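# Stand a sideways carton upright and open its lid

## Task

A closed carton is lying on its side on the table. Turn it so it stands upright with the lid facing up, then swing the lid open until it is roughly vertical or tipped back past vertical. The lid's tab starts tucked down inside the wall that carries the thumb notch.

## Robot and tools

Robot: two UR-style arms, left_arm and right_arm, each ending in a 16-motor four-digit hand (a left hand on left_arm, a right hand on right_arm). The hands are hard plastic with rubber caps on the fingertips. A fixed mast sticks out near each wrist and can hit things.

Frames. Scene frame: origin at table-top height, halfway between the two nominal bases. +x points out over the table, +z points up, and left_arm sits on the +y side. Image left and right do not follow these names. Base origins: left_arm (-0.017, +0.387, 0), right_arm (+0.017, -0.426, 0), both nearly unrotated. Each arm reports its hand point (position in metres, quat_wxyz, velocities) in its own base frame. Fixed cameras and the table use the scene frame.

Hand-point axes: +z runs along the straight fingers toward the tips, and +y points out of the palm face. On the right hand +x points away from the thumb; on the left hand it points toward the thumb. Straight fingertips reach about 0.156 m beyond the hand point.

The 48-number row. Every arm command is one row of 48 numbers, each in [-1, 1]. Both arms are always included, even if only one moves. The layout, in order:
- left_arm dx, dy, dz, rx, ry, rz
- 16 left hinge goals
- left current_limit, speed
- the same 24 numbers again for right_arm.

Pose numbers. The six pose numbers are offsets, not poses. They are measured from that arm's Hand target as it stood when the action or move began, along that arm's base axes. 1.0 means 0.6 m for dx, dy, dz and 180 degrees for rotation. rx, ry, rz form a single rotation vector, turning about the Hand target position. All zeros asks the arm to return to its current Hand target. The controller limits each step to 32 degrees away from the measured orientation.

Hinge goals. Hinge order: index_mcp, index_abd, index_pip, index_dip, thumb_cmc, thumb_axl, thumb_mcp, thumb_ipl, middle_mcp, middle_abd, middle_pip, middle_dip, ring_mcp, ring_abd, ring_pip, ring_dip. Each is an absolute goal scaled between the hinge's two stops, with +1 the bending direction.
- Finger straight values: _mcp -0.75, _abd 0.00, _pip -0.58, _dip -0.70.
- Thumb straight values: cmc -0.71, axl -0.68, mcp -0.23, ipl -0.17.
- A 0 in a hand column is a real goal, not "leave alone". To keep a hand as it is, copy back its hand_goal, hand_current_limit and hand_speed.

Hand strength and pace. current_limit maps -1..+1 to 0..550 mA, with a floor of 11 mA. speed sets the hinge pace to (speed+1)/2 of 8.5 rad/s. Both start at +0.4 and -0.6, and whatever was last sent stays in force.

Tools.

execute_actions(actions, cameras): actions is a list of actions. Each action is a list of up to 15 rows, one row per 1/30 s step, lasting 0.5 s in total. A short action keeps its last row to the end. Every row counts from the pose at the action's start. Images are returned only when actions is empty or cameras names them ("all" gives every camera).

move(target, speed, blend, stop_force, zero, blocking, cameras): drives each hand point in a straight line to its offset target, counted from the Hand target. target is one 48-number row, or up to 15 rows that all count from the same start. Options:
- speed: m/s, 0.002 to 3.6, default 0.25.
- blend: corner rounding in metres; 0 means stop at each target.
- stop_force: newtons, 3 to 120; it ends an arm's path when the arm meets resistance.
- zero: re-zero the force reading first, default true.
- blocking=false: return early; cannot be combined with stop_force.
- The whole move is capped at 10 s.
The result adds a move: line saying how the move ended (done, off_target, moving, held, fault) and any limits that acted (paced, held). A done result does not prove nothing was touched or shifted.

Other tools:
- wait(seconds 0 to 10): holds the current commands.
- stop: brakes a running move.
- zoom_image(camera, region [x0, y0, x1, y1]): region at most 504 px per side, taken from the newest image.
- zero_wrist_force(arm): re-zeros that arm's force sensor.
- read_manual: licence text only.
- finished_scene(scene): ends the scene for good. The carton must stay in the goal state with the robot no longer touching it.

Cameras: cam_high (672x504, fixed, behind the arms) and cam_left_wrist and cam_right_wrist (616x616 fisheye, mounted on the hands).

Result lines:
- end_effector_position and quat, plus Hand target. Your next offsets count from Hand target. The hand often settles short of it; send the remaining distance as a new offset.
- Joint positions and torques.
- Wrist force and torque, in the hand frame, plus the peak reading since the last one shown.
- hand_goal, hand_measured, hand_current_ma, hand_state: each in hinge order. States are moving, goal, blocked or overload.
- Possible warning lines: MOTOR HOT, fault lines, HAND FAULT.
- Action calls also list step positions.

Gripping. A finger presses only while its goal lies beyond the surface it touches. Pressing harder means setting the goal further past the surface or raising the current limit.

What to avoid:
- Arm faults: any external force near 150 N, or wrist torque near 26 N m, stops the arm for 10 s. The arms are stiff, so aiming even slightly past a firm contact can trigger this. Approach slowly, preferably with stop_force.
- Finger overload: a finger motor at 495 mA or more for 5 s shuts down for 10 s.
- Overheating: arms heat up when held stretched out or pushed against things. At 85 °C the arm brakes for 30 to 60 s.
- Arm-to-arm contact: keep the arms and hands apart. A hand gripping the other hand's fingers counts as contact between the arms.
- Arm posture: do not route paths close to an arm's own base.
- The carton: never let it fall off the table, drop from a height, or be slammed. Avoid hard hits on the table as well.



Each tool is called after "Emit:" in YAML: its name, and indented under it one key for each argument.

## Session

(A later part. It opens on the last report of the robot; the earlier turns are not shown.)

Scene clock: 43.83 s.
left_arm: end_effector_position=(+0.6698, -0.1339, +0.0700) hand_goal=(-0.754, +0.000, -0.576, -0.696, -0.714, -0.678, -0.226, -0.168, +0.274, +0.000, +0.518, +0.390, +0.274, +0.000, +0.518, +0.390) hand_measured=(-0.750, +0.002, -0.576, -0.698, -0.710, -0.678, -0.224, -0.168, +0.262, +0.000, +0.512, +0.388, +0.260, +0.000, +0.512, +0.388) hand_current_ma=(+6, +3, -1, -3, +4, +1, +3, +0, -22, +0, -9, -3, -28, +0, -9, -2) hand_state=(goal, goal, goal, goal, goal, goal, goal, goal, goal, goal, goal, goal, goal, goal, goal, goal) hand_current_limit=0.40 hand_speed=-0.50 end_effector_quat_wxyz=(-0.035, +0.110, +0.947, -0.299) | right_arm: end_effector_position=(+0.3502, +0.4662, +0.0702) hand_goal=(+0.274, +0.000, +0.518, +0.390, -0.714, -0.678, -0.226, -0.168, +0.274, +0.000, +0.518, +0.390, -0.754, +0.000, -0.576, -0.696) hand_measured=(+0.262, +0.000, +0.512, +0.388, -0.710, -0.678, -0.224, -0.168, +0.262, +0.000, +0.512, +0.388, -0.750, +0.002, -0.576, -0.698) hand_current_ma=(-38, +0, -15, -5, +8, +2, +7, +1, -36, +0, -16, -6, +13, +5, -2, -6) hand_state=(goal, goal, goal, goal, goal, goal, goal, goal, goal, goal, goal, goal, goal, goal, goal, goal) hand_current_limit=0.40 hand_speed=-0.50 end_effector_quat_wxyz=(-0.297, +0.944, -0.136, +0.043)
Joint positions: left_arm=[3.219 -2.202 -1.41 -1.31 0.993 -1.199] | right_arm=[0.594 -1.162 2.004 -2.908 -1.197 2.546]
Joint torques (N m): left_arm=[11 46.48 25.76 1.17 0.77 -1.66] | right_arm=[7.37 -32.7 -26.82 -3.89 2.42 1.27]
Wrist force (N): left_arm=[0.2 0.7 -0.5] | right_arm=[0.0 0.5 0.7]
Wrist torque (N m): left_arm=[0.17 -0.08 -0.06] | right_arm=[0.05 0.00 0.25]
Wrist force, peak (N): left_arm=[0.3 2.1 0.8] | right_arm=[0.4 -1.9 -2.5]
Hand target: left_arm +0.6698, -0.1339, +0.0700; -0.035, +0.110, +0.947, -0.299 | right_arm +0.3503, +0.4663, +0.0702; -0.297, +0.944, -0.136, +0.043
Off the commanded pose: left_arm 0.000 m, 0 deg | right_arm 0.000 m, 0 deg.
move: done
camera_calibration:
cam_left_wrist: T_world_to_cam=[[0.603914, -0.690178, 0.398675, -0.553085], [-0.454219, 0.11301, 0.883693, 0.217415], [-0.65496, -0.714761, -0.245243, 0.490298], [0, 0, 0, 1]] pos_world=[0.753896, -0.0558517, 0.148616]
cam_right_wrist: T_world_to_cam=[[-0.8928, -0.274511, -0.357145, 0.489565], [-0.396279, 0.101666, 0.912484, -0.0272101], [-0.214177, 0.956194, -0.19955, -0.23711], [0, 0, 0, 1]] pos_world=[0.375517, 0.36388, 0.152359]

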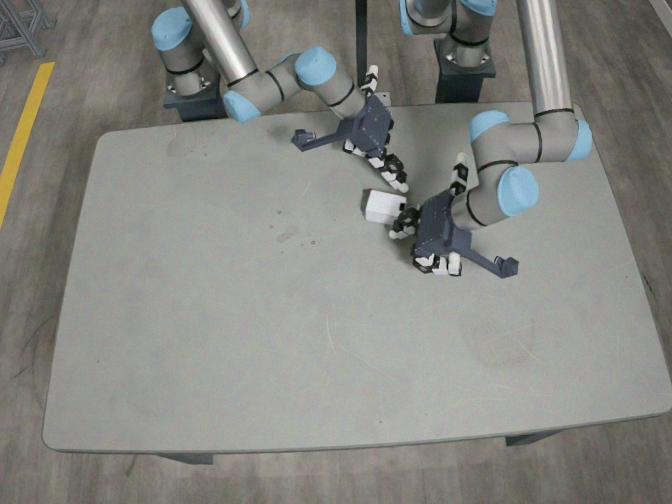

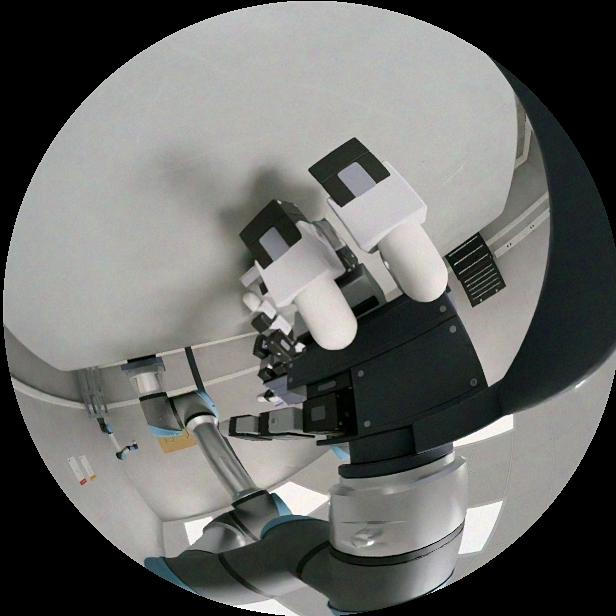

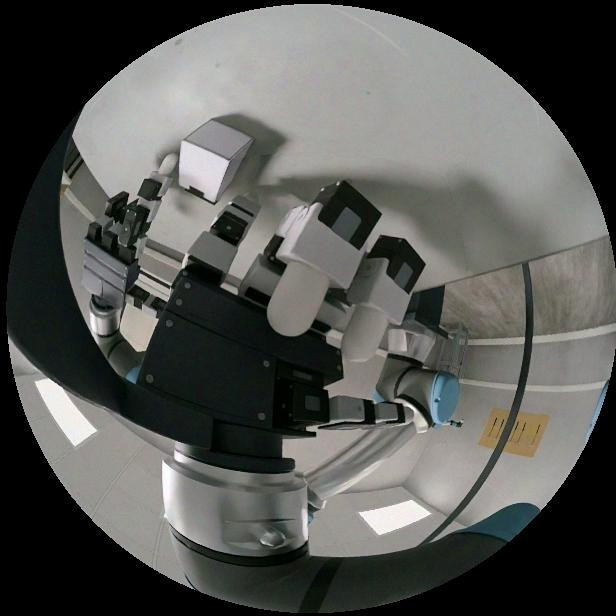

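Emit:
move:
  target: [-0.0038,-0.0128,0,0,0,0,-0.754,0,-0.576,-0.696,-0.714,-0.678,-0.226,-0.168,0.274,0,0.518,0.391,0.274,0,0.518,0.391,0.4,-0.5,-0.0038,-0.0128,-0.003,0,0,0,0.274,0,0.518,0.391,-0.714,-0.678,-0.226,-0.168,0.274,0,0.518,0.391,-0.754,0,-0.576,-0.696,0.4,-0.5]
  speed: 0.1

Emit:
move:
  target: [-0.056,0.0162,0,0,0,0,-0.754,0,-0.576,-0.696,-0.714,-0.678,-0.226,-0.168,0.274,0,0.518,0.391,0.274,0,0.518,0.391,0.4,-0.5,0.056,-0.0162,0,0,0,0,0.274,0,0.518,0.391,-0.714,-0.678,-0.226,-0.168,0.274,0,0.518,0.391,-0.754,0,-0.576,-0.696,0.4,-0.5]
  speed: 0.015
  stop_force: 3
  cameras: ["cam_high","cam_right_wrist"]

Emit:
zoom_image:
  camera: "cam_high"
  region: [340, 160, 440, 240]

Emit:
zoom_image:
  camera: "cam_right_wrist"
  region: [180, 100, 340, 260]

Scene clock: 47.27 s.
left_arm: end_effector_position=(+0.6675, -0.1417, +0.0700) hand_goal=(-0.754, +0.000, -0.576, -0.696, -0.714, -0.678, -0.226, -0.168, +0.274, +0.000, +0.518, +0.390, +0.274, +0.000, +0.518, +0.390) hand_measured=(-0.750, +0.002, -0.576, -0.698, -0.710, -0.678, -0.224, -0.168, +0.262, +0.000, +0.512, +0.388, +0.260, +0.000, +0.512, +0.388) hand_current_ma=(+6, +3, -1, -3, +4, +1, +3, +0, -22, +0, -9, -3, -28, +0, -9, -2) hand_state=(goal, goal, goal, goal, goal, goal, goal, goal, goal, goal, goal, goal, goal, goal, goal, goal) hand_current_limit=0.40 hand_speed=-0.50 end_effector_quat_wxyz=(-0.035, +0.110, +0.947, -0.299) | right_arm: end_effector_position=(+0.3480, +0.4585, +0.0684) hand_goal=(+0.274, +0.000, +0.518, +0.390, -0.714, -0.678, -0.226, -0.168, +0.274, +0.000, +0.518, +0.390, -0.754, +0.000, -0.576, -0.696) hand_measured=(+0.262, +0.000, +0.512, +0.388, -0.710, -0.678, -0.224, -0.168, +0.262, +0.000, +0.512, +0.388, -0.750, +0.002, -0.576, -0.698) hand_current_ma=(-38, +0, -15, -5, +8, +2, +7, +1, -36, +0, -16, -6, +13, +5, -2, -6) hand_state=(goal, goal, goal, goal, goal, goal, goal, goal, goal, goal, goal, goal, goal, goal, goal, goal) hand_current_limit=0.40 hand_speed=-0.50 end_effector_quat_wxyz=(-0.298, +0.944, -0.136, +0.043)
Joint positions: left_arm=[3.208 -2.2 -1.417 -1.299 0.991 -1.211] | right_arm=[0.584 -1.172 2.027 -2.917 -1.192 2.537]
Joint torques (N m): left_arm=[0.78 49.25 16.8 2.63 -2.14 0.79] | right_arm=[6.44 -28.05 -25.98 -2.38 1.49 0.25]
Wrist force (N): left_arm=[-0.1 1.3 -0.7] | right_arm=[0.1 0.5 0.7]
Wrist torque (N m): left_arm=[0.26 -0.03 -0.01] | right_arm=[0.06 -0.02 0.33]
Wrist force, peak (N): left_arm=[-0.1 1.6 -0.8] | right_arm=[0.1 0.8 0.9]
Hand target: left_arm +0.6675, -0.1415, +0.0700; -0.035, +0.110, +0.947, -0.299 | right_arm +0.3480, +0.4586, +0.0684; -0.297, +0.944, -0.136, +0.043
Off the commanded pose: left_arm 0.000 m, 0 deg | right_arm 0.000 m, 0 deg.
move: done

Scene clock: 49.90 s.
left_arm: end_effector_position=(+0.6460, -0.1353, +0.0701) hand_goal=(-0.754, +0.000, -0.576, -0.696, -0.714, -0.678, -0.226, -0.168, +0.274, +0.000, +0.518, +0.390, +0.274, +0.000, +0.518, +0.390) hand_measured=(-0.748, +0.036, -0.576, -0.698, -0.710, -0.678, -0.224, -0.168, +0.262, +0.000, +0.512, +0.388, +0.260, +0.000, +0.512, +0.388) hand_current_ma=(+10, +74, +0, -2, +4, +1, +3, +0, -22, +0, -9, -3, -28, +0, -9, -2) hand_state=(goal, blocked, goal, goal, goal, goal, goal, goal, goal, goal, goal, goal, goal, goal, goal, goal) hand_current_limit=0.40 hand_speed=-0.50 end_effector_quat_wxyz=(-0.035, +0.110, +0.947, -0.299) | right_arm: end_effector_position=(+0.3694, +0.4524, +0.0684) hand_goal=(+0.274, +0.000, +0.518, +0.390, -0.714, -0.678, -0.226, -0.168, +0.274, +0.000, +0.518, +0.390, -0.754, +0.000, -0.576, -0.696) hand_measured=(+0.262, +0.000, +0.512, +0.388, -0.710, -0.678, -0.224, -0.168, +0.262, +0.000, +0.512, +0.388, -0.746, -0.032, -0.576, -0.698) hand_current_ma=(-38, +0, -15, -5, +8, +2, +7, +1, -36, +0, -16, -6, +22, -96, +2, -4) hand_state=(goal, goal, goal, goal, goal, goal, goal, goal, goal, goal, goal, goal, goal, blocked, goal, goal) hand_current_limit=0.40 hand_speed=-0.50 end_effector_quat_wxyz=(-0.298, +0.944, -0.136, +0.043)
Joint positions: left_arm=[3.22 -2.152 -1.495 -1.275 0.993 -1.198] | right_arm=[0.552 -1.157 1.998 -2.891 -1.177 2.506]
Joint torques (N m): left_arm=[-13.25 34.34 19.81 -0.9 -2.56 -1.74] | right_arm=[7.2 -41.95 -10.52 -4.23 -1.98 1.77]
Wrist force (N): left_arm=[-1.2 1.1 -1.1] | right_arm=[-1.1 0.8 0.7]
Wrist torque (N m): left_arm=[0.24 -0.16 -0.18] | right_arm=[0.05 -0.13 0.21]
Wrist force, peak (N): left_arm=[-3.2 1.3 -1.5] | right_arm=[-3.0 0.9 -0.1]
Hand target: left_arm +0.6460, -0.1353, +0.0701; -0.035, +0.110, +0.947, -0.299 (not the last commanded pose) | right_arm +0.3694, +0.4524, +0.0684; -0.298, +0.944, -0.136, +0.043 (not the last commanded pose)
Off the commanded pose: left_arm 0.013 m, 0 deg | right_arm 0.013 m, 0 deg.
move: contact (left_arm, right_arm)
camera_calibration:
cam_right_wrist: T_world_to_cam=[[-0.892761, -0.274489, -0.357259, 0.50227], [-0.396364, 0.101546, 0.912461, -0.0164765], [-0.214182, 0.956213, -0.199454, -0.220181], [0, 0, 0, 1]] pos_world=[0.394717, 0.35008, 0.150558]
Images, in order (width x height): cam_high 672x504, cam_right_wrist 616x616.

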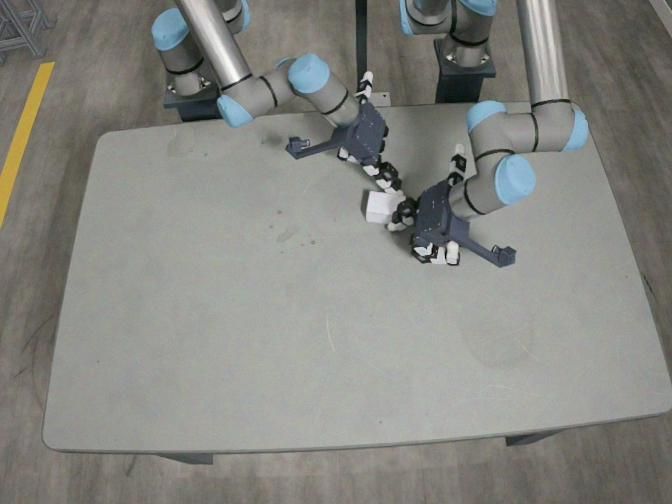

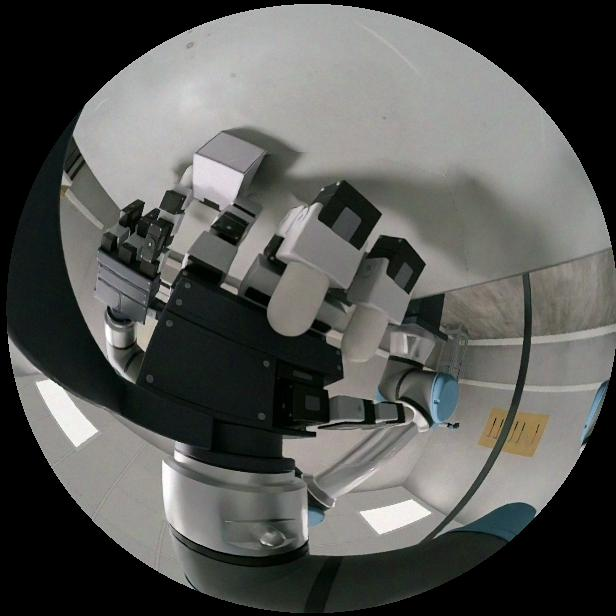

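Scaled by 5.040 from the camera's 672x504 image, which has a finer 960x720 frame.

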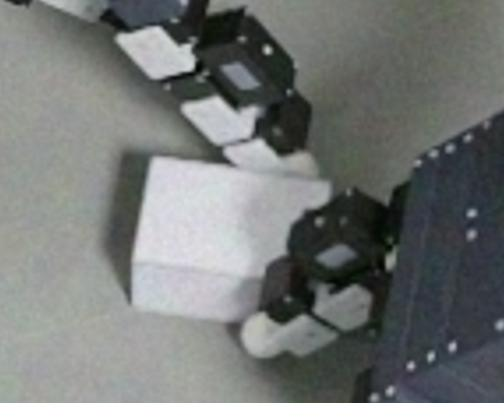

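Scaled by 3.150 from the camera's 616x616 image, which has a finer 880x880 frame.

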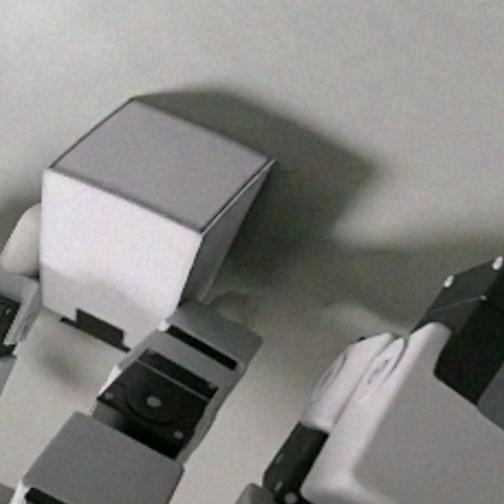

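Emit:
move:
  target:
    - [-0.0063,0.0018,0,0,0,0,-0.754,0,-0.576,-0.696,-0.714,-0.678,-0.226,-0.168,0.274,0,0.518,0.391,0.274,0,0.518,0.391,0.4,-0.5,0.0063,-0.0018,0,0,0,0,0.274,0,0.518,0.391,-0.714,-0.678,-0.226,-0.168,0.274,0,0.518,0.391,-0.754,0,-0.576,-0.696,0.4,-0.5]
    - [-0.0128,-0.024,0.0467,0,0,0,-0.754,0,-0.576,-0.696,-0.714,-0.678,-0.226,-0.168,0.274,0,0.518,0.391,0.274,0,0.518,0.391,0.4,-0.5,-0.0015,-0.0273,0.0467,0,0,0,0.274,0,0.518,0.391,-0.714,-0.678,-0.226,-0.168,0.274,0,0.518,0.391,-0.754,0,-0.576,-0.696,0.4,-0.5]
    - [-0.023,-0.0645,0.0733,0,0,0,-0.754,0,-0.576,-0.696,-0.714,-0.678,-0.226,-0.168,0.274,0,0.518,0.391,0.274,0,0.518,0.391,0.4,-0.5,-0.0138,-0.0672,0.0733,0,0,0,0.274,0,0.518,0.391,-0.714,-0.678,-0.226,-0.168,0.274,0,0.518,0.391,-0.754,0,-0.576,-0.696,0.4,-0.5]
  speed: 0.04
  blend: [0,0.005,0]
  cameras: ["all"]

Emit:
zoom_image:
  camera: "cam_high"
  region: [340, 150, 440, 230]

Emit:
zoom_image:
  camera: "cam_right_wrist"
  region: [160, 100, 320, 260]

Scene clock: 56.67 s.
left_arm: end_effector_position=(+0.6322, -0.1742, +0.1142) hand_goal=(-0.754, +0.000, -0.576, -0.696, -0.714, -0.678, -0.226, -0.168, +0.274, +0.000, +0.518, +0.390, +0.274, +0.000, +0.518, +0.390) hand_measured=(-0.742, +0.042, -0.572, -0.696, -0.710, -0.678, -0.224, -0.168, +0.262, +0.000, +0.512, +0.388, +0.260, +0.000, +0.512, +0.388) hand_current_ma=(+23, +92, +5, +0, +4, +1, +3, +0, -22, +0, -9, -3, -28, +0, -9, -2) hand_state=(goal, blocked, goal, goal, goal, goal, goal, goal, goal, goal, goal, goal, goal, goal, goal, goal) hand_current_limit=0.40 hand_speed=-0.50 end_effector_quat_wxyz=(-0.035, +0.110, +0.947, -0.299) | right_arm: end_effector_position=(+0.3611, +0.4120, +0.1124) hand_goal=(+0.274, +0.000, +0.518, +0.390, -0.714, -0.678, -0.226, -0.168, +0.274, +0.000, +0.518, +0.390, -0.754, +0.000, -0.576, -0.696) hand_measured=(+0.262, +0.000, +0.512, +0.388, -0.710, -0.678, -0.224, -0.168, +0.262, +0.000, +0.512, +0.388, -0.738, -0.038, -0.570, -0.696) hand_current_ma=(-38, +0, -15, -5, +8, +2, +7, +1, -36, +0, -16, -6, +55, -116, +17, +0) hand_state=(goal, goal, goal, goal, goal, goal, goal, goal, goal, goal, goal, goal, goal, blocked, goal, goal) hand_current_limit=0.40 hand_speed=-0.50 end_effector_quat_wxyz=(-0.298, +0.944, -0.136, +0.043)
Joint positions: left_arm=[3.163 -2.09 -1.481 -1.315 0.982 -1.265] | right_arm=[0.49 -1.311 2.062 -2.778 -1.149 2.446]
Joint torques (N m): left_arm=[10.9 34.4 20.32 -0.1 -1.22 1.57] | right_arm=[6.86 -18.36 -29.51 -4.56 -0.4 1.27]
Wrist force (N): left_arm=[-1.3 1.0 -0.5] | right_arm=[-0.9 0.2 0.8]
Wrist torque (N m): left_arm=[0.21 -0.16 -0.15] | right_arm=[-0.01 -0.17 0.24]
Wrist force, peak (N): left_arm=[-5.9 1.4 -2.5] | right_arm=[-5.6 0.6 -1.0]
Hand target: left_arm +0.6322, -0.1740, +0.1140; -0.035, +0.110, +0.947, -0.299 | right_arm +0.3611, +0.4121, +0.1124; -0.298, +0.944, -0.136, +0.043
Off the commanded pose: left_arm 0.000 m, 0 deg | right_arm 0.000 m, 0 deg.
move: done
camera_calibration:
cam_left_wrist: T_world_to_cam=[[0.60374, -0.690228, 0.398853, -0.575697], [-0.454409, 0.113114, 0.883582, 0.166054], [-0.654989, -0.714696, -0.245355, 0.447594], [0, 0, 0, 1]] pos_world=[0.716197, -0.096252, 0.192716]
cam_right_wrist: T_world_to_cam=[[-0.892802, -0.274559, -0.357103, 0.499407], [-0.39622, 0.101551, 0.912523, -0.0559217], [-0.214277, 0.956193, -0.19945, -0.17453], [0, 0, 0, 1]] pos_world=[0.386317, 0.30968, 0.194559]

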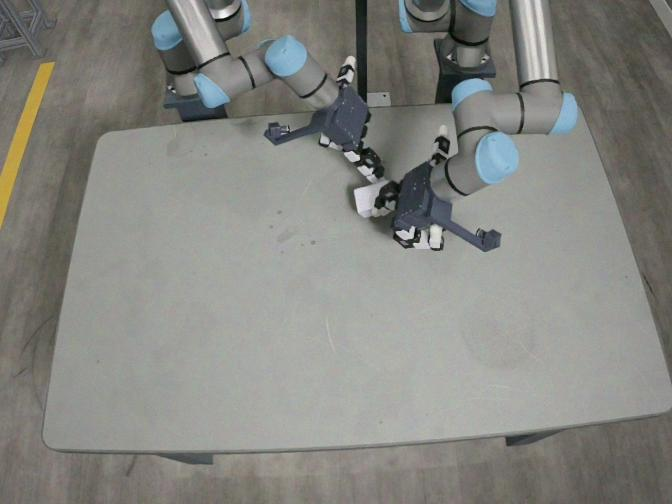

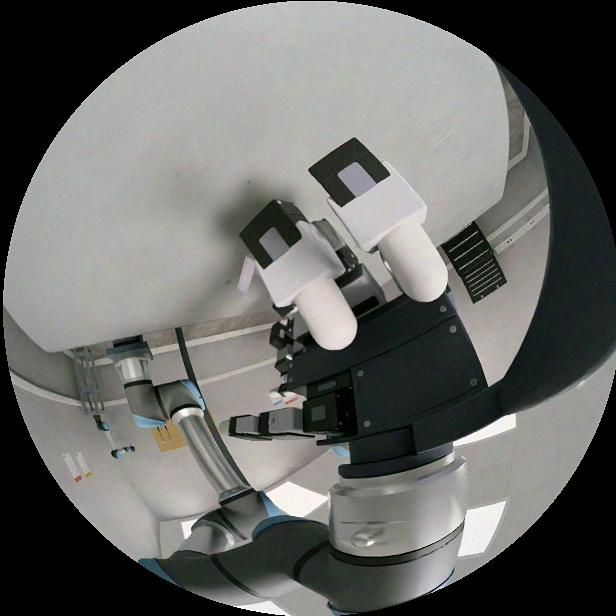

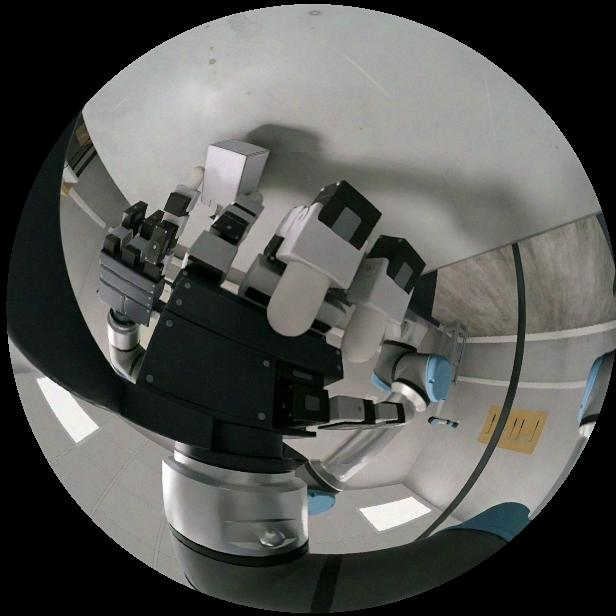

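Scaled by 5.040 from the camera's 672x504 image, which has a finer 960x720 frame.

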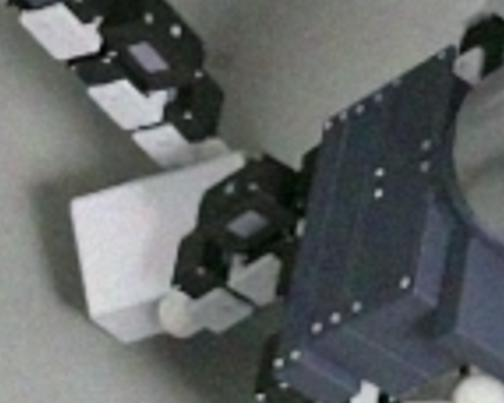

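Scaled by 3.150 from the camera's 616x616 image, which has a finer 880x880 frame.

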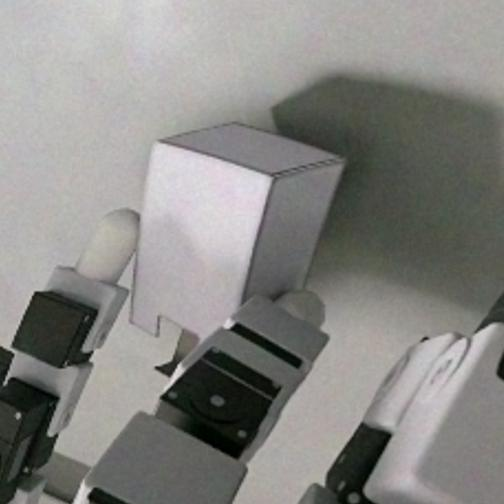

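Emit:
move:
  target:
    - [-0.0093,-0.0372,0.0067,0,0,0,-0.754,0,-0.576,-0.696,-0.714,-0.678,-0.226,-0.168,0.274,0,0.518,0.391,0.274,0,0.518,0.391,0.4,-0.5,-0.0114,-0.0365,0.0067,0,0,0,0.274,0,0.518,0.391,-0.714,-0.678,-0.226,-0.168,0.274,0,0.518,0.391,-0.754,0,-0.576,-0.696,0.4,-0.5]
    - [-0.0183,-0.0727,-0.0016,0,0,0,-0.754,0,-0.576,-0.696,-0.714,-0.678,-0.226,-0.168,0.274,0,0.518,0.391,0.274,0,0.518,0.391,0.4,-0.5,-0.0224,-0.0715,-0.0016,0,0,0,0.274,0,0.518,0.391,-0.714,-0.678,-0.226,-0.168,0.274,0,0.518,0.391,-0.754,0,-0.576,-0.696,0.4,-0.5]
  speed: 0.04
  blend: [0.005,0]
  cameras: ["all"]

Emit:
zoom_image:
  camera: "cam_high"
  region: [330, 150, 430, 230]

Emit:
zoom_image:
  camera: "cam_right_wrist"
  region: [160, 100, 320, 260]

Scene clock: 60.60 s.
left_arm: end_effector_position=(+0.6211, -0.2178, +0.1130) hand_goal=(-0.754, +0.000, -0.576, -0.696, -0.714, -0.678, -0.226, -0.168, +0.274, +0.000, +0.518, +0.390, +0.274, +0.000, +0.518, +0.390) hand_measured=(-0.742, +0.042, -0.572, -0.696, -0.710, -0.678, -0.224, -0.168, +0.262, +0.000, +0.512, +0.388, +0.260, +0.000, +0.512, +0.388) hand_current_ma=(+23, +91, +5, +0, +4, +1, +3, +0, -22, +0, -9, -3, -28, +0, -9, -2) hand_state=(goal, blocked, goal, goal, goal, goal, goal, goal, goal, goal, goal, goal, goal, goal, goal, goal) hand_current_limit=0.40 hand_speed=-0.50 end_effector_quat_wxyz=(-0.035, +0.110, +0.947, -0.299) end_effector_velocity=(-0.001, +0.001, -0.001) end_effector_angular_velocity=(-0.001, +0.004, -0.001) | right_arm: end_effector_position=(+0.3477, +0.3691, +0.1115) hand_goal=(+0.274, +0.000, +0.518, +0.390, -0.714, -0.678, -0.226, -0.168, +0.274, +0.000, +0.518, +0.390, -0.754, +0.000, -0.576, -0.696) hand_measured=(+0.262, +0.000, +0.512, +0.388, -0.710, -0.678, -0.224, -0.168, +0.262, +0.000, +0.512, +0.388, -0.738, -0.038, -0.570, -0.696) hand_current_ma=(-38, +0, -15, -5, +8, +2, +7, +1, -36, +0, -16, -6, +53, -114, +17, +0) hand_state=(goal, goal, goal, goal, goal, goal, goal, goal, goal, goal, goal, goal, goal, blocked, goal, goal) hand_current_limit=0.40 hand_speed=-0.50 end_effector_quat_wxyz=(-0.298, +0.944, -0.136, +0.043)
Joint positions: left_arm=[3.097 -2.091 -1.496 -1.256 0.972 -1.343] | right_arm=[0.42 -1.397 2.17 -2.771 -1.119 2.376]
Joint velocities: left_arm=[0.002 0 -0.001 -0.006 -0.001 0.003] | right_arm=[within noise]
Joint torques (N m): left_arm=[11.39 41.66 23 -0.83 -1.36 1.26] | right_arm=[7.85 -15.23 -30.46 -2.99 -0.87 1.55]
Wrist force (N): left_arm=[-1.1 0.6 -0.3] | right_arm=[-0.9 0.4 0.7]
Wrist torque (N m): left_arm=[0.16 -0.21 -0.13] | right_arm=[0.04 -0.22 0.26]
Wrist force, peak (N): left_arm=[-1.5 1.5 -0.6] | right_arm=[-1.2 0.5 1.2]
Hand target: left_arm +0.6212, -0.2176, +0.1131; -0.035, +0.110, +0.947, -0.299 | right_arm +0.3477, +0.3692, +0.1114; -0.298, +0.944, -0.136, +0.043
Off the commanded pose: left_arm 0.000 m, 0 deg | right_arm 0.000 m, 0 deg.
move: done
camera_calibration:
cam_left_wrist: T_world_to_cam=[[0.603811, -0.690212, 0.398773, -0.598704], [-0.45429, 0.113108, 0.883644, 0.166951], [-0.655006, -0.714713, -0.245261, 0.408925], [0, 0, 0, 1]] pos_world=[0.705196, -0.139852, 0.191515]
cam_right_wrist: T_world_to_cam=[[-0.8927, -0.274521, -0.357386, 0.475351], [-0.396444, 0.101294, 0.912453, -0.0558858], [-0.214287, 0.956231, -0.199258, -0.136604], [0, 0, 0, 1]] pos_world=[0.372918, 0.26678, 0.193658]

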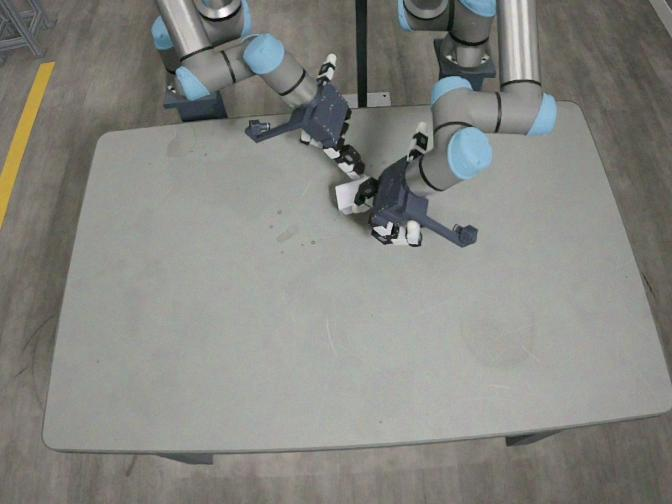

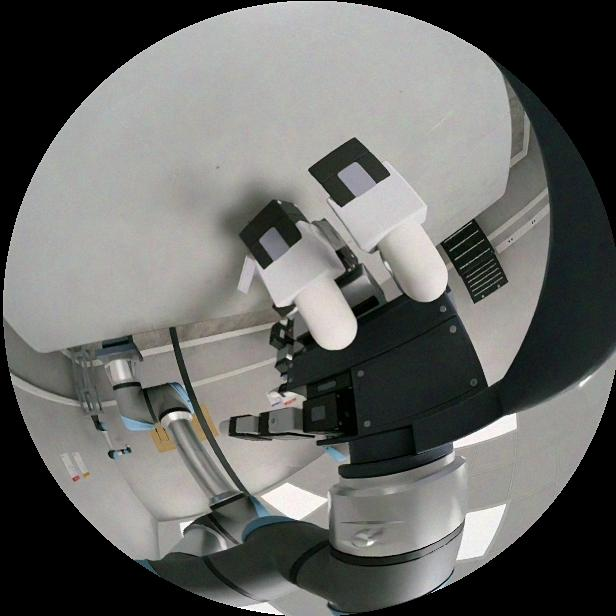

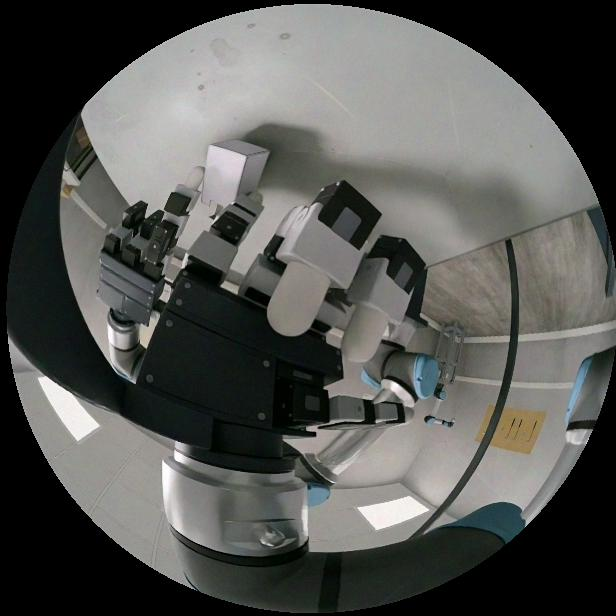

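Scaled by 5.040 from the camera's 672x504 image, which has a finer 960x720 frame.

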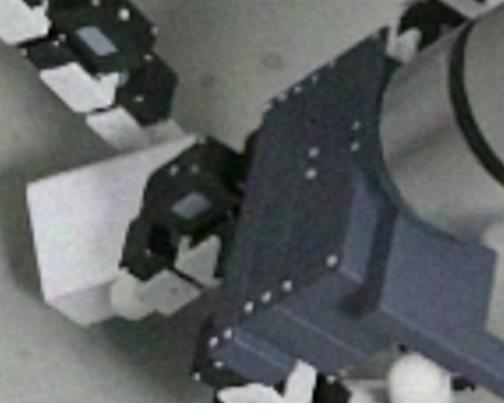

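Scaled by 3.150 from the camera's 616x616 image, which has a finer 880x880 frame.

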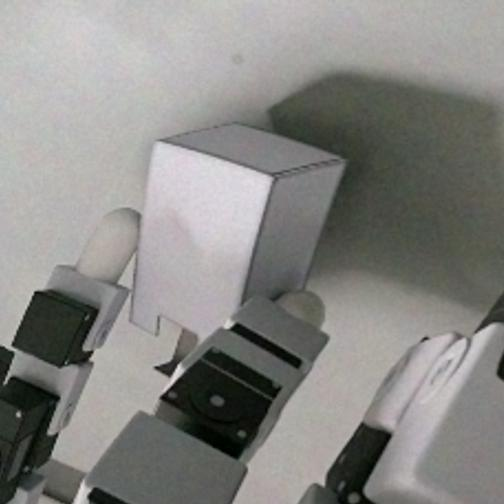

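Emit:
move:
  target:
    - [-0.0039,-0.0165,0.037,0.0541,-0.0128,0,-0.754,0,-0.576,-0.696,-0.714,-0.678,-0.226,-0.168,0.274,0,0.518,0.391,0.274,0,0.518,0.391,0.4,-0.5,-0.003,-0.0102,-0.0363,0.0533,-0.0157,0,0.274,0,0.518,0.391,-0.714,-0.678,-0.226,-0.168,0.274,0,0.518,0.391,-0.754,0,-0.576,-0.696,0.4,-0.5]
    - [-0.0092,-0.0389,0.0707,0.1082,-0.0256,0,-0.754,0,-0.576,-0.696,-0.714,-0.678,-0.226,-0.168,0.274,0,0.518,0.391,0.274,0,0.518,0.391,0.4,-0.5,-0.0042,-0.0141,-0.0737,0.1066,-0.0314,0,0.274,0,0.518,0.391,-0.714,-0.678,-0.226,-0.168,0.274,0,0.518,0.391,-0.754,0,-0.576,-0.696,0.4,-0.5]
  speed: 0.08
  cameras: ["all"]

Emit:
zoom_image:
  camera: "cam_high"
  region: [330, 150, 430, 230]

Emit:
zoom_image:
  camera: "cam_right_wrist"
  region: [160, 100, 320, 260]

Scene clock: 74.37 s.
left_arm: end_effector_position=(+0.6157, -0.2410, +0.1555) hand_goal=(-0.754, +0.000, -0.576, -0.696, -0.714, -0.678, -0.226, -0.168, +0.274, +0.000, +0.518, +0.390, +0.274, +0.000, +0.518, +0.390) hand_measured=(-0.748, +0.042, -0.574, -0.696, -0.710, -0.678, -0.224, -0.168, +0.262, +0.000, +0.512, +0.388, +0.260, +0.000, +0.512, +0.388) hand_current_ma=(+10, +89, +3, +0, +4, +1, +3, +0, -22, +0, -9, -3, -28, +0, -9, -2) hand_state=(goal, blocked, goal, goal, goal, goal, goal, goal, goal, goal, goal, goal, goal, goal, goal, goal) hand_current_limit=0.40 hand_speed=-0.50 end_effector_quat_wxyz=(-0.015, +0.115, +0.985, -0.129) | right_arm: end_effector_position=(+0.3451, +0.3607, +0.0672) hand_goal=(+0.274, +0.000, +0.518, +0.390, -0.714, -0.678, -0.226, -0.168, +0.274, +0.000, +0.518, +0.390, -0.754, +0.000, -0.576, -0.696) hand_measured=(+0.264, +0.000, +0.512, +0.388, -0.708, -0.678, -0.224, -0.168, +0.266, +0.000, +0.512, +0.388, -0.738, -0.038, -0.570, -0.696) hand_current_ma=(-27, +0, -15, -5, +14, +2, +7, +1, -26, +0, -16, -6, +52, -112, +17, +0) hand_state=(goal, goal, goal, goal, goal, goal, goal, goal, goal, goal, goal, goal, goal, blocked, goal, goal) hand_current_limit=0.40 hand_speed=-0.50 end_effector_quat_wxyz=(-0.457, +0.878, -0.127, +0.066)
Joint positions: left_arm=[2.935 -2.076 -1.415 -1.228 1.309 -1.544] | right_arm=[0.249 -1.261 2.407 -3.346 -0.789 2.372]
Joint torques (N m): left_arm=[11.06 40.13 11.77 1.5 -1.31 1.25] | right_arm=[7.35 -30.74 -21.73 -3.6 -1.15 -1.07]
Wrist force (N): left_arm=[-1.0 0.5 -0.1] | right_arm=[-1.2 0.7 0.7]
Wrist torque (N m): left_arm=[0.22 -0.25 -0.14] | right_arm=[0.01 -0.21 0.11]
Wrist force, peak (N): left_arm=[-1.1 1.4 -0.9] | right_arm=[-1.3 0.4 1.0]
Hand target: left_arm +0.6157, -0.2410, +0.1555; -0.015, +0.115, +0.985, -0.129 | right_arm +0.3452, +0.3607, +0.0672; -0.457, +0.878, -0.126, +0.066
Off the commanded pose: left_arm 0.000 m, 0 deg | right_arm 0.000 m, 0 deg.
move: done
camera_calibration:
cam_left_wrist: T_world_to_cam=[[0.579769, -0.791741, 0.192389, -0.605987], [-0.523993, -0.181493, 0.832161, 0.109375], [-0.623939, -0.583272, -0.520091, 0.454477], [0, 0, 0, 1]] pos_world=[0.69221, -0.194851, 0.261937]
cam_right_wrist: T_world_to_cam=[[-0.849646, -0.127347, -0.511746, 0.397321], [-0.484013, -0.196943, 0.852611, 0.126285], [-0.209363, 0.972109, 0.105694, -0.165728], [0, 0, 0, 1]] pos_world=[0.364009, 0.236574, 0.113172]

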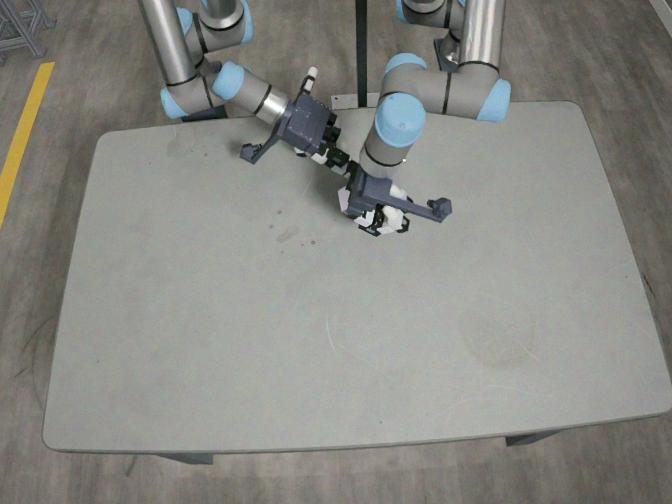

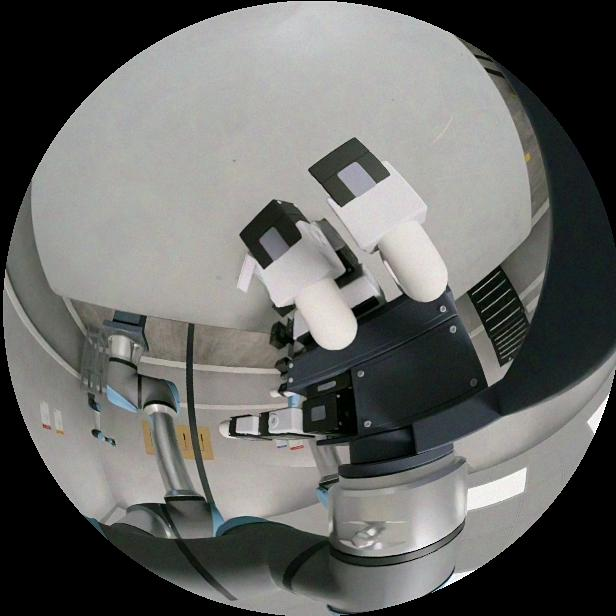

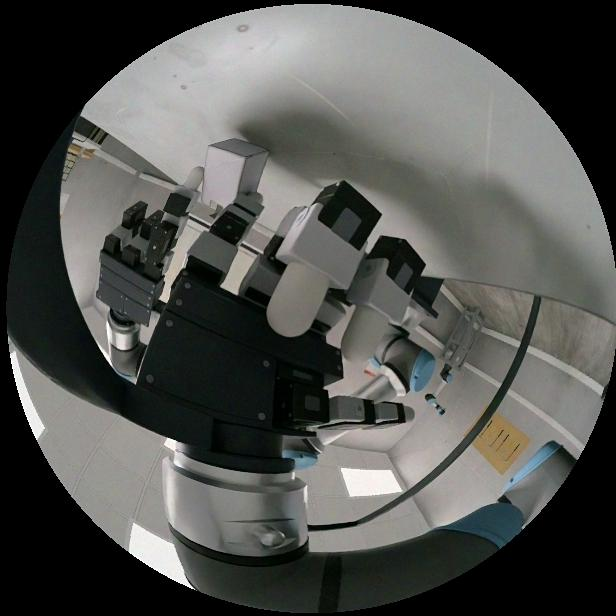

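Scaled by 5.040 from the camera's 672x504 image, which has a finer 960x720 frame.

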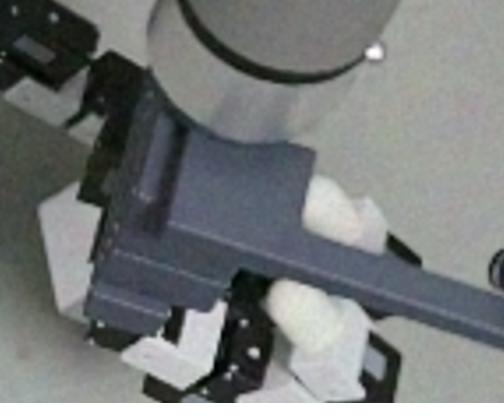

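Scaled by 3.150 from the camera's 616x616 image, which has a finer 880x880 frame.

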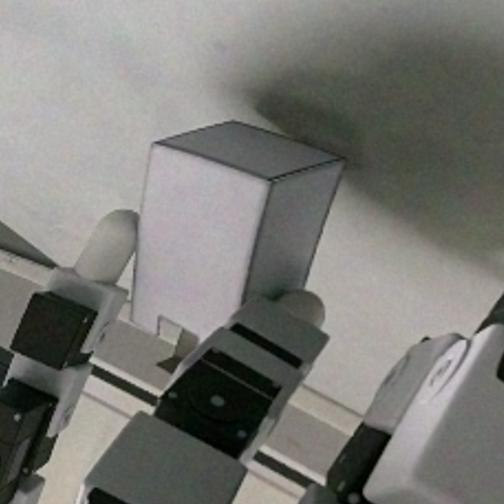

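Emit:
move:
  target:
    - [0.0032,-0.0008,-0.0067,0,0,0,-0.754,0,-0.576,-0.696,-0.714,-0.678,-0.226,-0.168,0.274,0,0.518,0.391,0.274,0,0.518,0.391,0.4,-0.5,-0.0032,0.001,-0.0067,0,0,0,0.274,0,0.518,0.391,-0.714,-0.678,-0.226,-0.168,0.274,0,0.518,0.391,-0.754,0,-0.576,-0.696,0.4,-0.5]
    - [-0.0027,-0.0257,0.0037,0,0,0,-0.754,0,-0.576,-0.696,-0.714,-0.678,-0.226,-0.168,0.274,0,0.518,0.391,0.274,0,0.518,0.391,0.4,-0.5,-0.0103,-0.0235,0.0037,0,0,0,0.274,0,0.518,0.391,-0.714,-0.678,-0.226,-0.168,0.274,0,0.518,0.391,-0.754,0,-0.576,-0.696,0.4,-0.5]
  speed: 0.03
  cameras: ["cam_right_wrist"]

Emit:
zoom_image:
  camera: "cam_right_wrist"
  region: [160, 100, 320, 260]

Scene clock: 80.07 s.
left_arm: end_effector_position=(+0.6140, -0.2566, +0.1578) hand_goal=(-0.754, +0.000, -0.576, -0.696, -0.714, -0.678, -0.226, -0.168, +0.274, +0.000, +0.518, +0.390, +0.274, +0.000, +0.518, +0.390) hand_measured=(-0.748, +0.022, -0.574, -0.696, -0.710, -0.678, -0.224, -0.168, +0.262, +0.000, +0.512, +0.388, +0.260, +0.000, +0.512, +0.388) hand_current_ma=(+9, +38, +2, +0, +4, +1, +3, +0, -22, +0, -9, -3, -28, +0, -9, -2) hand_state=(goal, blocked, goal, goal, goal, goal, goal, goal, goal, goal, goal, goal, goal, goal, goal, goal) hand_current_limit=0.40 hand_speed=-0.50 end_effector_quat_wxyz=(-0.015, +0.115, +0.985, -0.129) | right_arm: end_effector_position=(+0.3389, +0.3466, +0.0695) hand_goal=(+0.274, +0.000, +0.518, +0.390, -0.714, -0.678, -0.226, -0.168, +0.274, +0.000, +0.518, +0.390, -0.754, +0.000, -0.576, -0.696) hand_measured=(+0.266, +0.000, +0.512, +0.388, -0.708, -0.678, -0.224, -0.168, +0.266, +0.000, +0.512, +0.388, -0.738, -0.020, -0.570, -0.696) hand_current_ma=(-26, +0, -15, -5, +14, +2, +7, +1, -25, +0, -16, -6, +52, -54, +17, +0) hand_state=(goal, goal, goal, goal, goal, goal, goal, goal, goal, goal, goal, goal, goal, blocked, goal, goal) hand_current_limit=0.40 hand_speed=-0.50 end_effector_quat_wxyz=(-0.457, +0.878, -0.126, +0.066) end_effector_velocity=(+0.000, +0.001, +0.000) end_effector_angular_velocity=(+0.000, -0.001, +0.000)
Joint positions: left_arm=[2.913 -2.086 -1.396 -1.231 1.309 -1.568] | right_arm=[0.215 -1.299 2.445 -3.318 -0.769 2.333]
Joint velocities: left_arm=[within noise] | right_arm=[0.003 0.004 -0.003 -0.005 -0.002 0.004]
Joint torques (N m): left_arm=[10.29 34.97 12.87 1.76 -2.05 1.41] | right_arm=[5.38 -12.79 -21.82 -4.45 -1.4 1.27]
Wrist force (N): left_arm=[-0.9 0.6 -0.1] | right_arm=[-0.6 0.6 1.0]
Wrist torque (N m): left_arm=[0.23 -0.12 -0.06] | right_arm=[-0.03 -0.13 0.33]
Wrist force, peak (N): left_arm=[-1.9 0.3 -0.1] | right_arm=[-1.4 0.7 0.8]
Hand target: left_arm +0.6141, -0.2564, +0.1577; -0.015, +0.115, +0.985, -0.129 | right_arm +0.3390, +0.3466, +0.0694; -0.457, +0.878, -0.126, +0.066
Off the commanded pose: left_arm 0.000 m, 0 deg | right_arm 0.000 m, 0 deg.
move: done
camera_calibration:
cam_right_wrist: T_world_to_cam=[[-0.849475, -0.127508, -0.51199, 0.39145], [-0.48418, -0.19722, 0.852451, 0.118707], [-0.209669, 0.972032, 0.105797, -0.153543], [0, 0, 0, 1]] pos_world=[0.35781, 0.222573, 0.115471]
Images, in order (width x height): cam_right_wrist 616x616.

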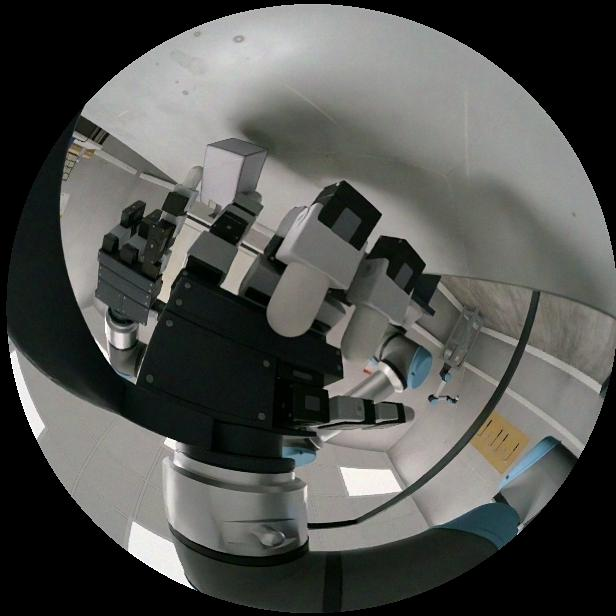

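Scaled by 3.150 from the camera's 616x616 image, which has a finer 880x880 frame.

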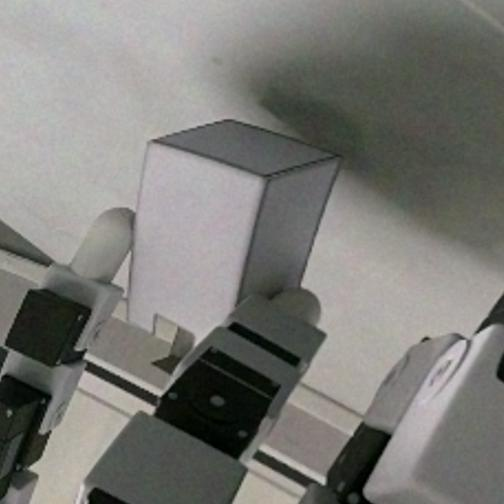

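Emit:
move:
  target:
    - [0,0,-0.01,0,0,0,-0.754,0,-0.576,-0.696,-0.714,-0.678,-0.226,-0.168,0.274,0,0.518,0.391,0.274,0,0.518,0.391,0.4,-0.5,0,0,-0.01,0,0,0,0.274,0,0.518,0.391,-0.714,-0.678,-0.226,-0.168,0.274,0,0.518,0.391,-0.754,0,-0.576,-0.696,0.4,-0.5]
    - [-0.0077,-0.0324,-0.0067,0,0,0,-0.754,0,-0.576,-0.696,-0.714,-0.678,-0.226,-0.168,0.274,0,0.518,0.391,0.274,0,0.518,0.391,0.4,-0.5,-0.0094,-0.0320,-0.0067,0,0,0,0.274,0,0.518,0.391,-0.714,-0.678,-0.226,-0.168,0.274,0,0.518,0.391,-0.754,0,-0.576,-0.696,0.4,-0.5]
  speed: 0.03
  cameras: ["cam_right_wrist","cam_high","cam_left_wrist"]

Emit:
zoom_image:
  camera: "cam_right_wrist"
  region: [160, 100, 320, 260]

Scene clock: 83.60 s.
left_arm: end_effector_position=(+0.6094, -0.2760, +0.1537) hand_goal=(-0.754, +0.000, -0.576, -0.696, -0.714, -0.678, -0.226, -0.168, +0.274, +0.000, +0.518, +0.390, +0.274, +0.000, +0.518, +0.390) hand_measured=(-0.748, +0.022, -0.574, -0.696, -0.710, -0.678, -0.224, -0.168, +0.262, +0.000, +0.512, +0.388, +0.260, +0.000, +0.512, +0.388) hand_current_ma=(+8, +39, +2, +0, +4, +1, +3, +0, -22, +0, -9, -3, -28, +0, -9, -2) hand_state=(goal, blocked, goal, goal, goal, goal, goal, goal, goal, goal, goal, goal, goal, goal, goal, goal) hand_current_limit=0.40 hand_speed=-0.50 end_effector_quat_wxyz=(-0.015, +0.115, +0.985, -0.129) | right_arm: end_effector_position=(+0.3333, +0.3274, +0.0655) hand_goal=(+0.274, +0.000, +0.518, +0.390, -0.714, -0.678, -0.226, -0.168, +0.274, +0.000, +0.518, +0.390, -0.754, +0.000, -0.576, -0.696) hand_measured=(+0.266, +0.000, +0.512, +0.388, -0.708, -0.678, -0.224, -0.168, +0.266, +0.000, +0.512, +0.388, -0.738, -0.020, -0.570, -0.696) hand_current_ma=(-26, +0, -15, -5, +14, +2, +7, +1, -25, +0, -16, -6, +52, -55, +17, +0) hand_state=(goal, goal, goal, goal, goal, goal, goal, goal, goal, goal, goal, goal, goal, blocked, goal, goal) hand_current_limit=0.40 hand_speed=-0.50 end_effector_quat_wxyz=(-0.457, +0.878, -0.126, +0.066) end_effector_velocity=(+0.001, +0.001, +0.000) end_effector_angular_velocity=(+0.000, +0.000, -0.003)
Joint positions: left_arm=[2.883 -2.099 -1.388 -1.218 1.31 -1.598] | right_arm=[0.164 -1.326 2.492 -3.293 -0.741 2.27]
Joint velocities: left_arm=[within noise] | right_arm=[0.001 0.004 -0.003 -0.005 -0.002 0.005]
Joint torques (N m): left_arm=[10.89 43.3 13.68 -0.56 1.29 1.27] | right_arm=[6.57 -9.65 -21.21 -3.93 -1.25 1.15]
Wrist force (N): left_arm=[-0.7 0.3 -0.5] | right_arm=[-0.6 0.5 0.7]
Wrist torque (N m): left_arm=[0.22 -0.15 -0.04] | right_arm=[0.01 -0.11 0.32]
Wrist force, peak (N): left_arm=[-1.1 0.9 -0.4] | right_arm=[-1.0 0.6 1.0]
Hand target: left_arm +0.6095, -0.2758, +0.1537; -0.015, +0.115, +0.985, -0.129 | right_arm +0.3334, +0.3274, +0.0654; -0.457, +0.878, -0.126, +0.066
Off the commanded pose: left_arm 0.000 m, 0 deg | right_arm 0.000 m, 0 deg.
move: done
camera_calibration:
cam_left_wrist: T_world_to_cam=[[0.579776, -0.791717, 0.192468, -0.629777], [-0.524067, -0.181486, 0.832116, 0.101336], [-0.62387, -0.583307, -0.520134, 0.429213], [0, 0, 0, 1]] pos_world=[0.68601, -0.229851, 0.260137]
cam_right_wrist: T_world_to_cam=[[-0.849451, -0.127498, -0.512033, 0.382106], [-0.484223, -0.197227, 0.852425, 0.11559], [-0.209669, 0.972032, 0.105797, -0.135652], [0, 0, 0, 1]] pos_world=[0.35211, 0.203373, 0.11147]

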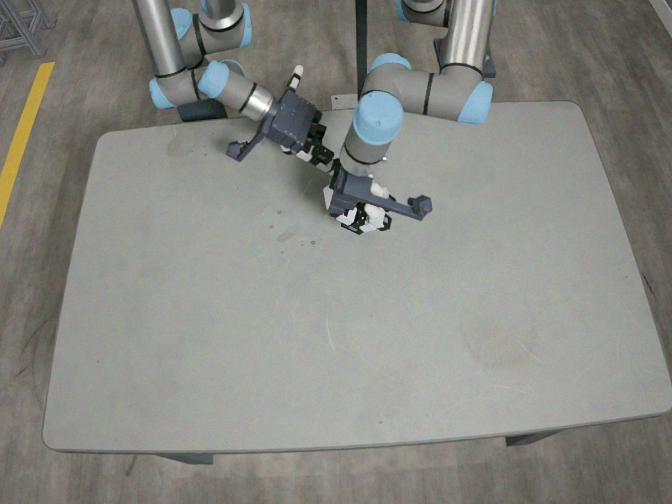

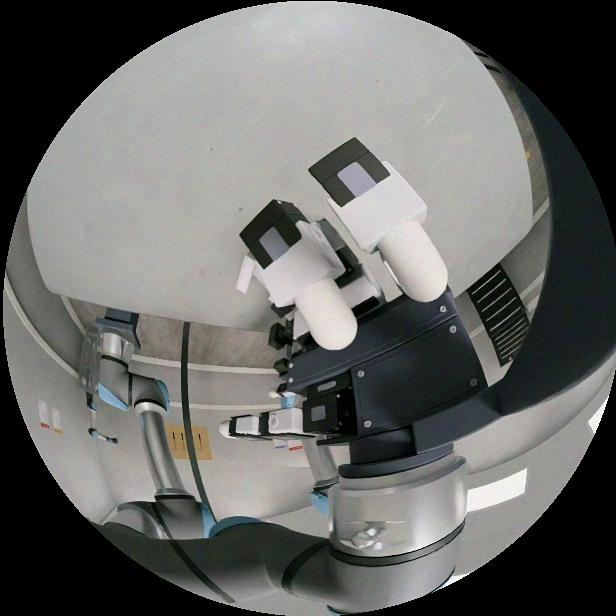

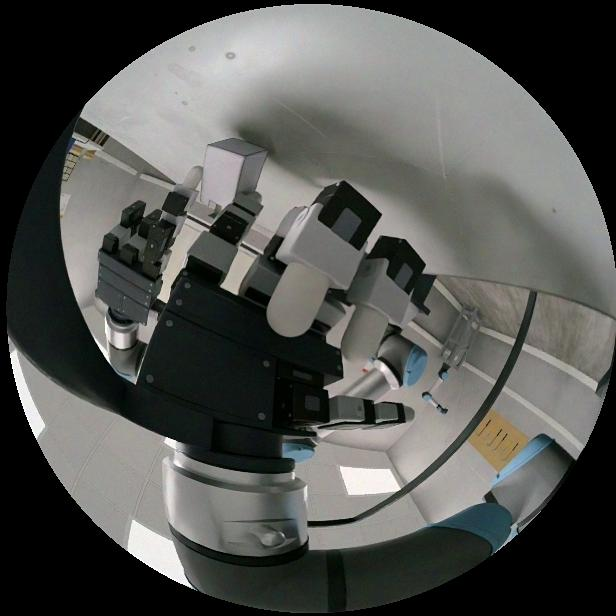

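Scaled by 3.150 from the camera's 616x616 image, which has a finer 880x880 frame.

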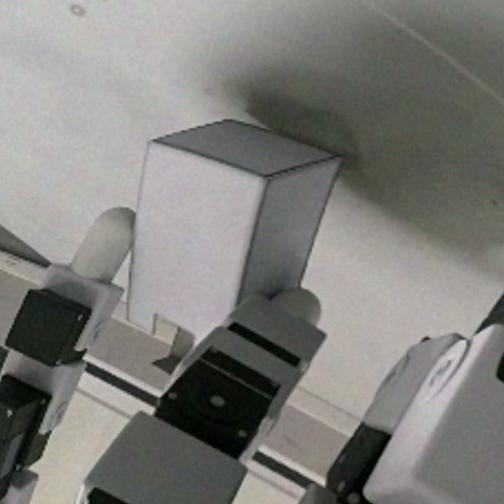

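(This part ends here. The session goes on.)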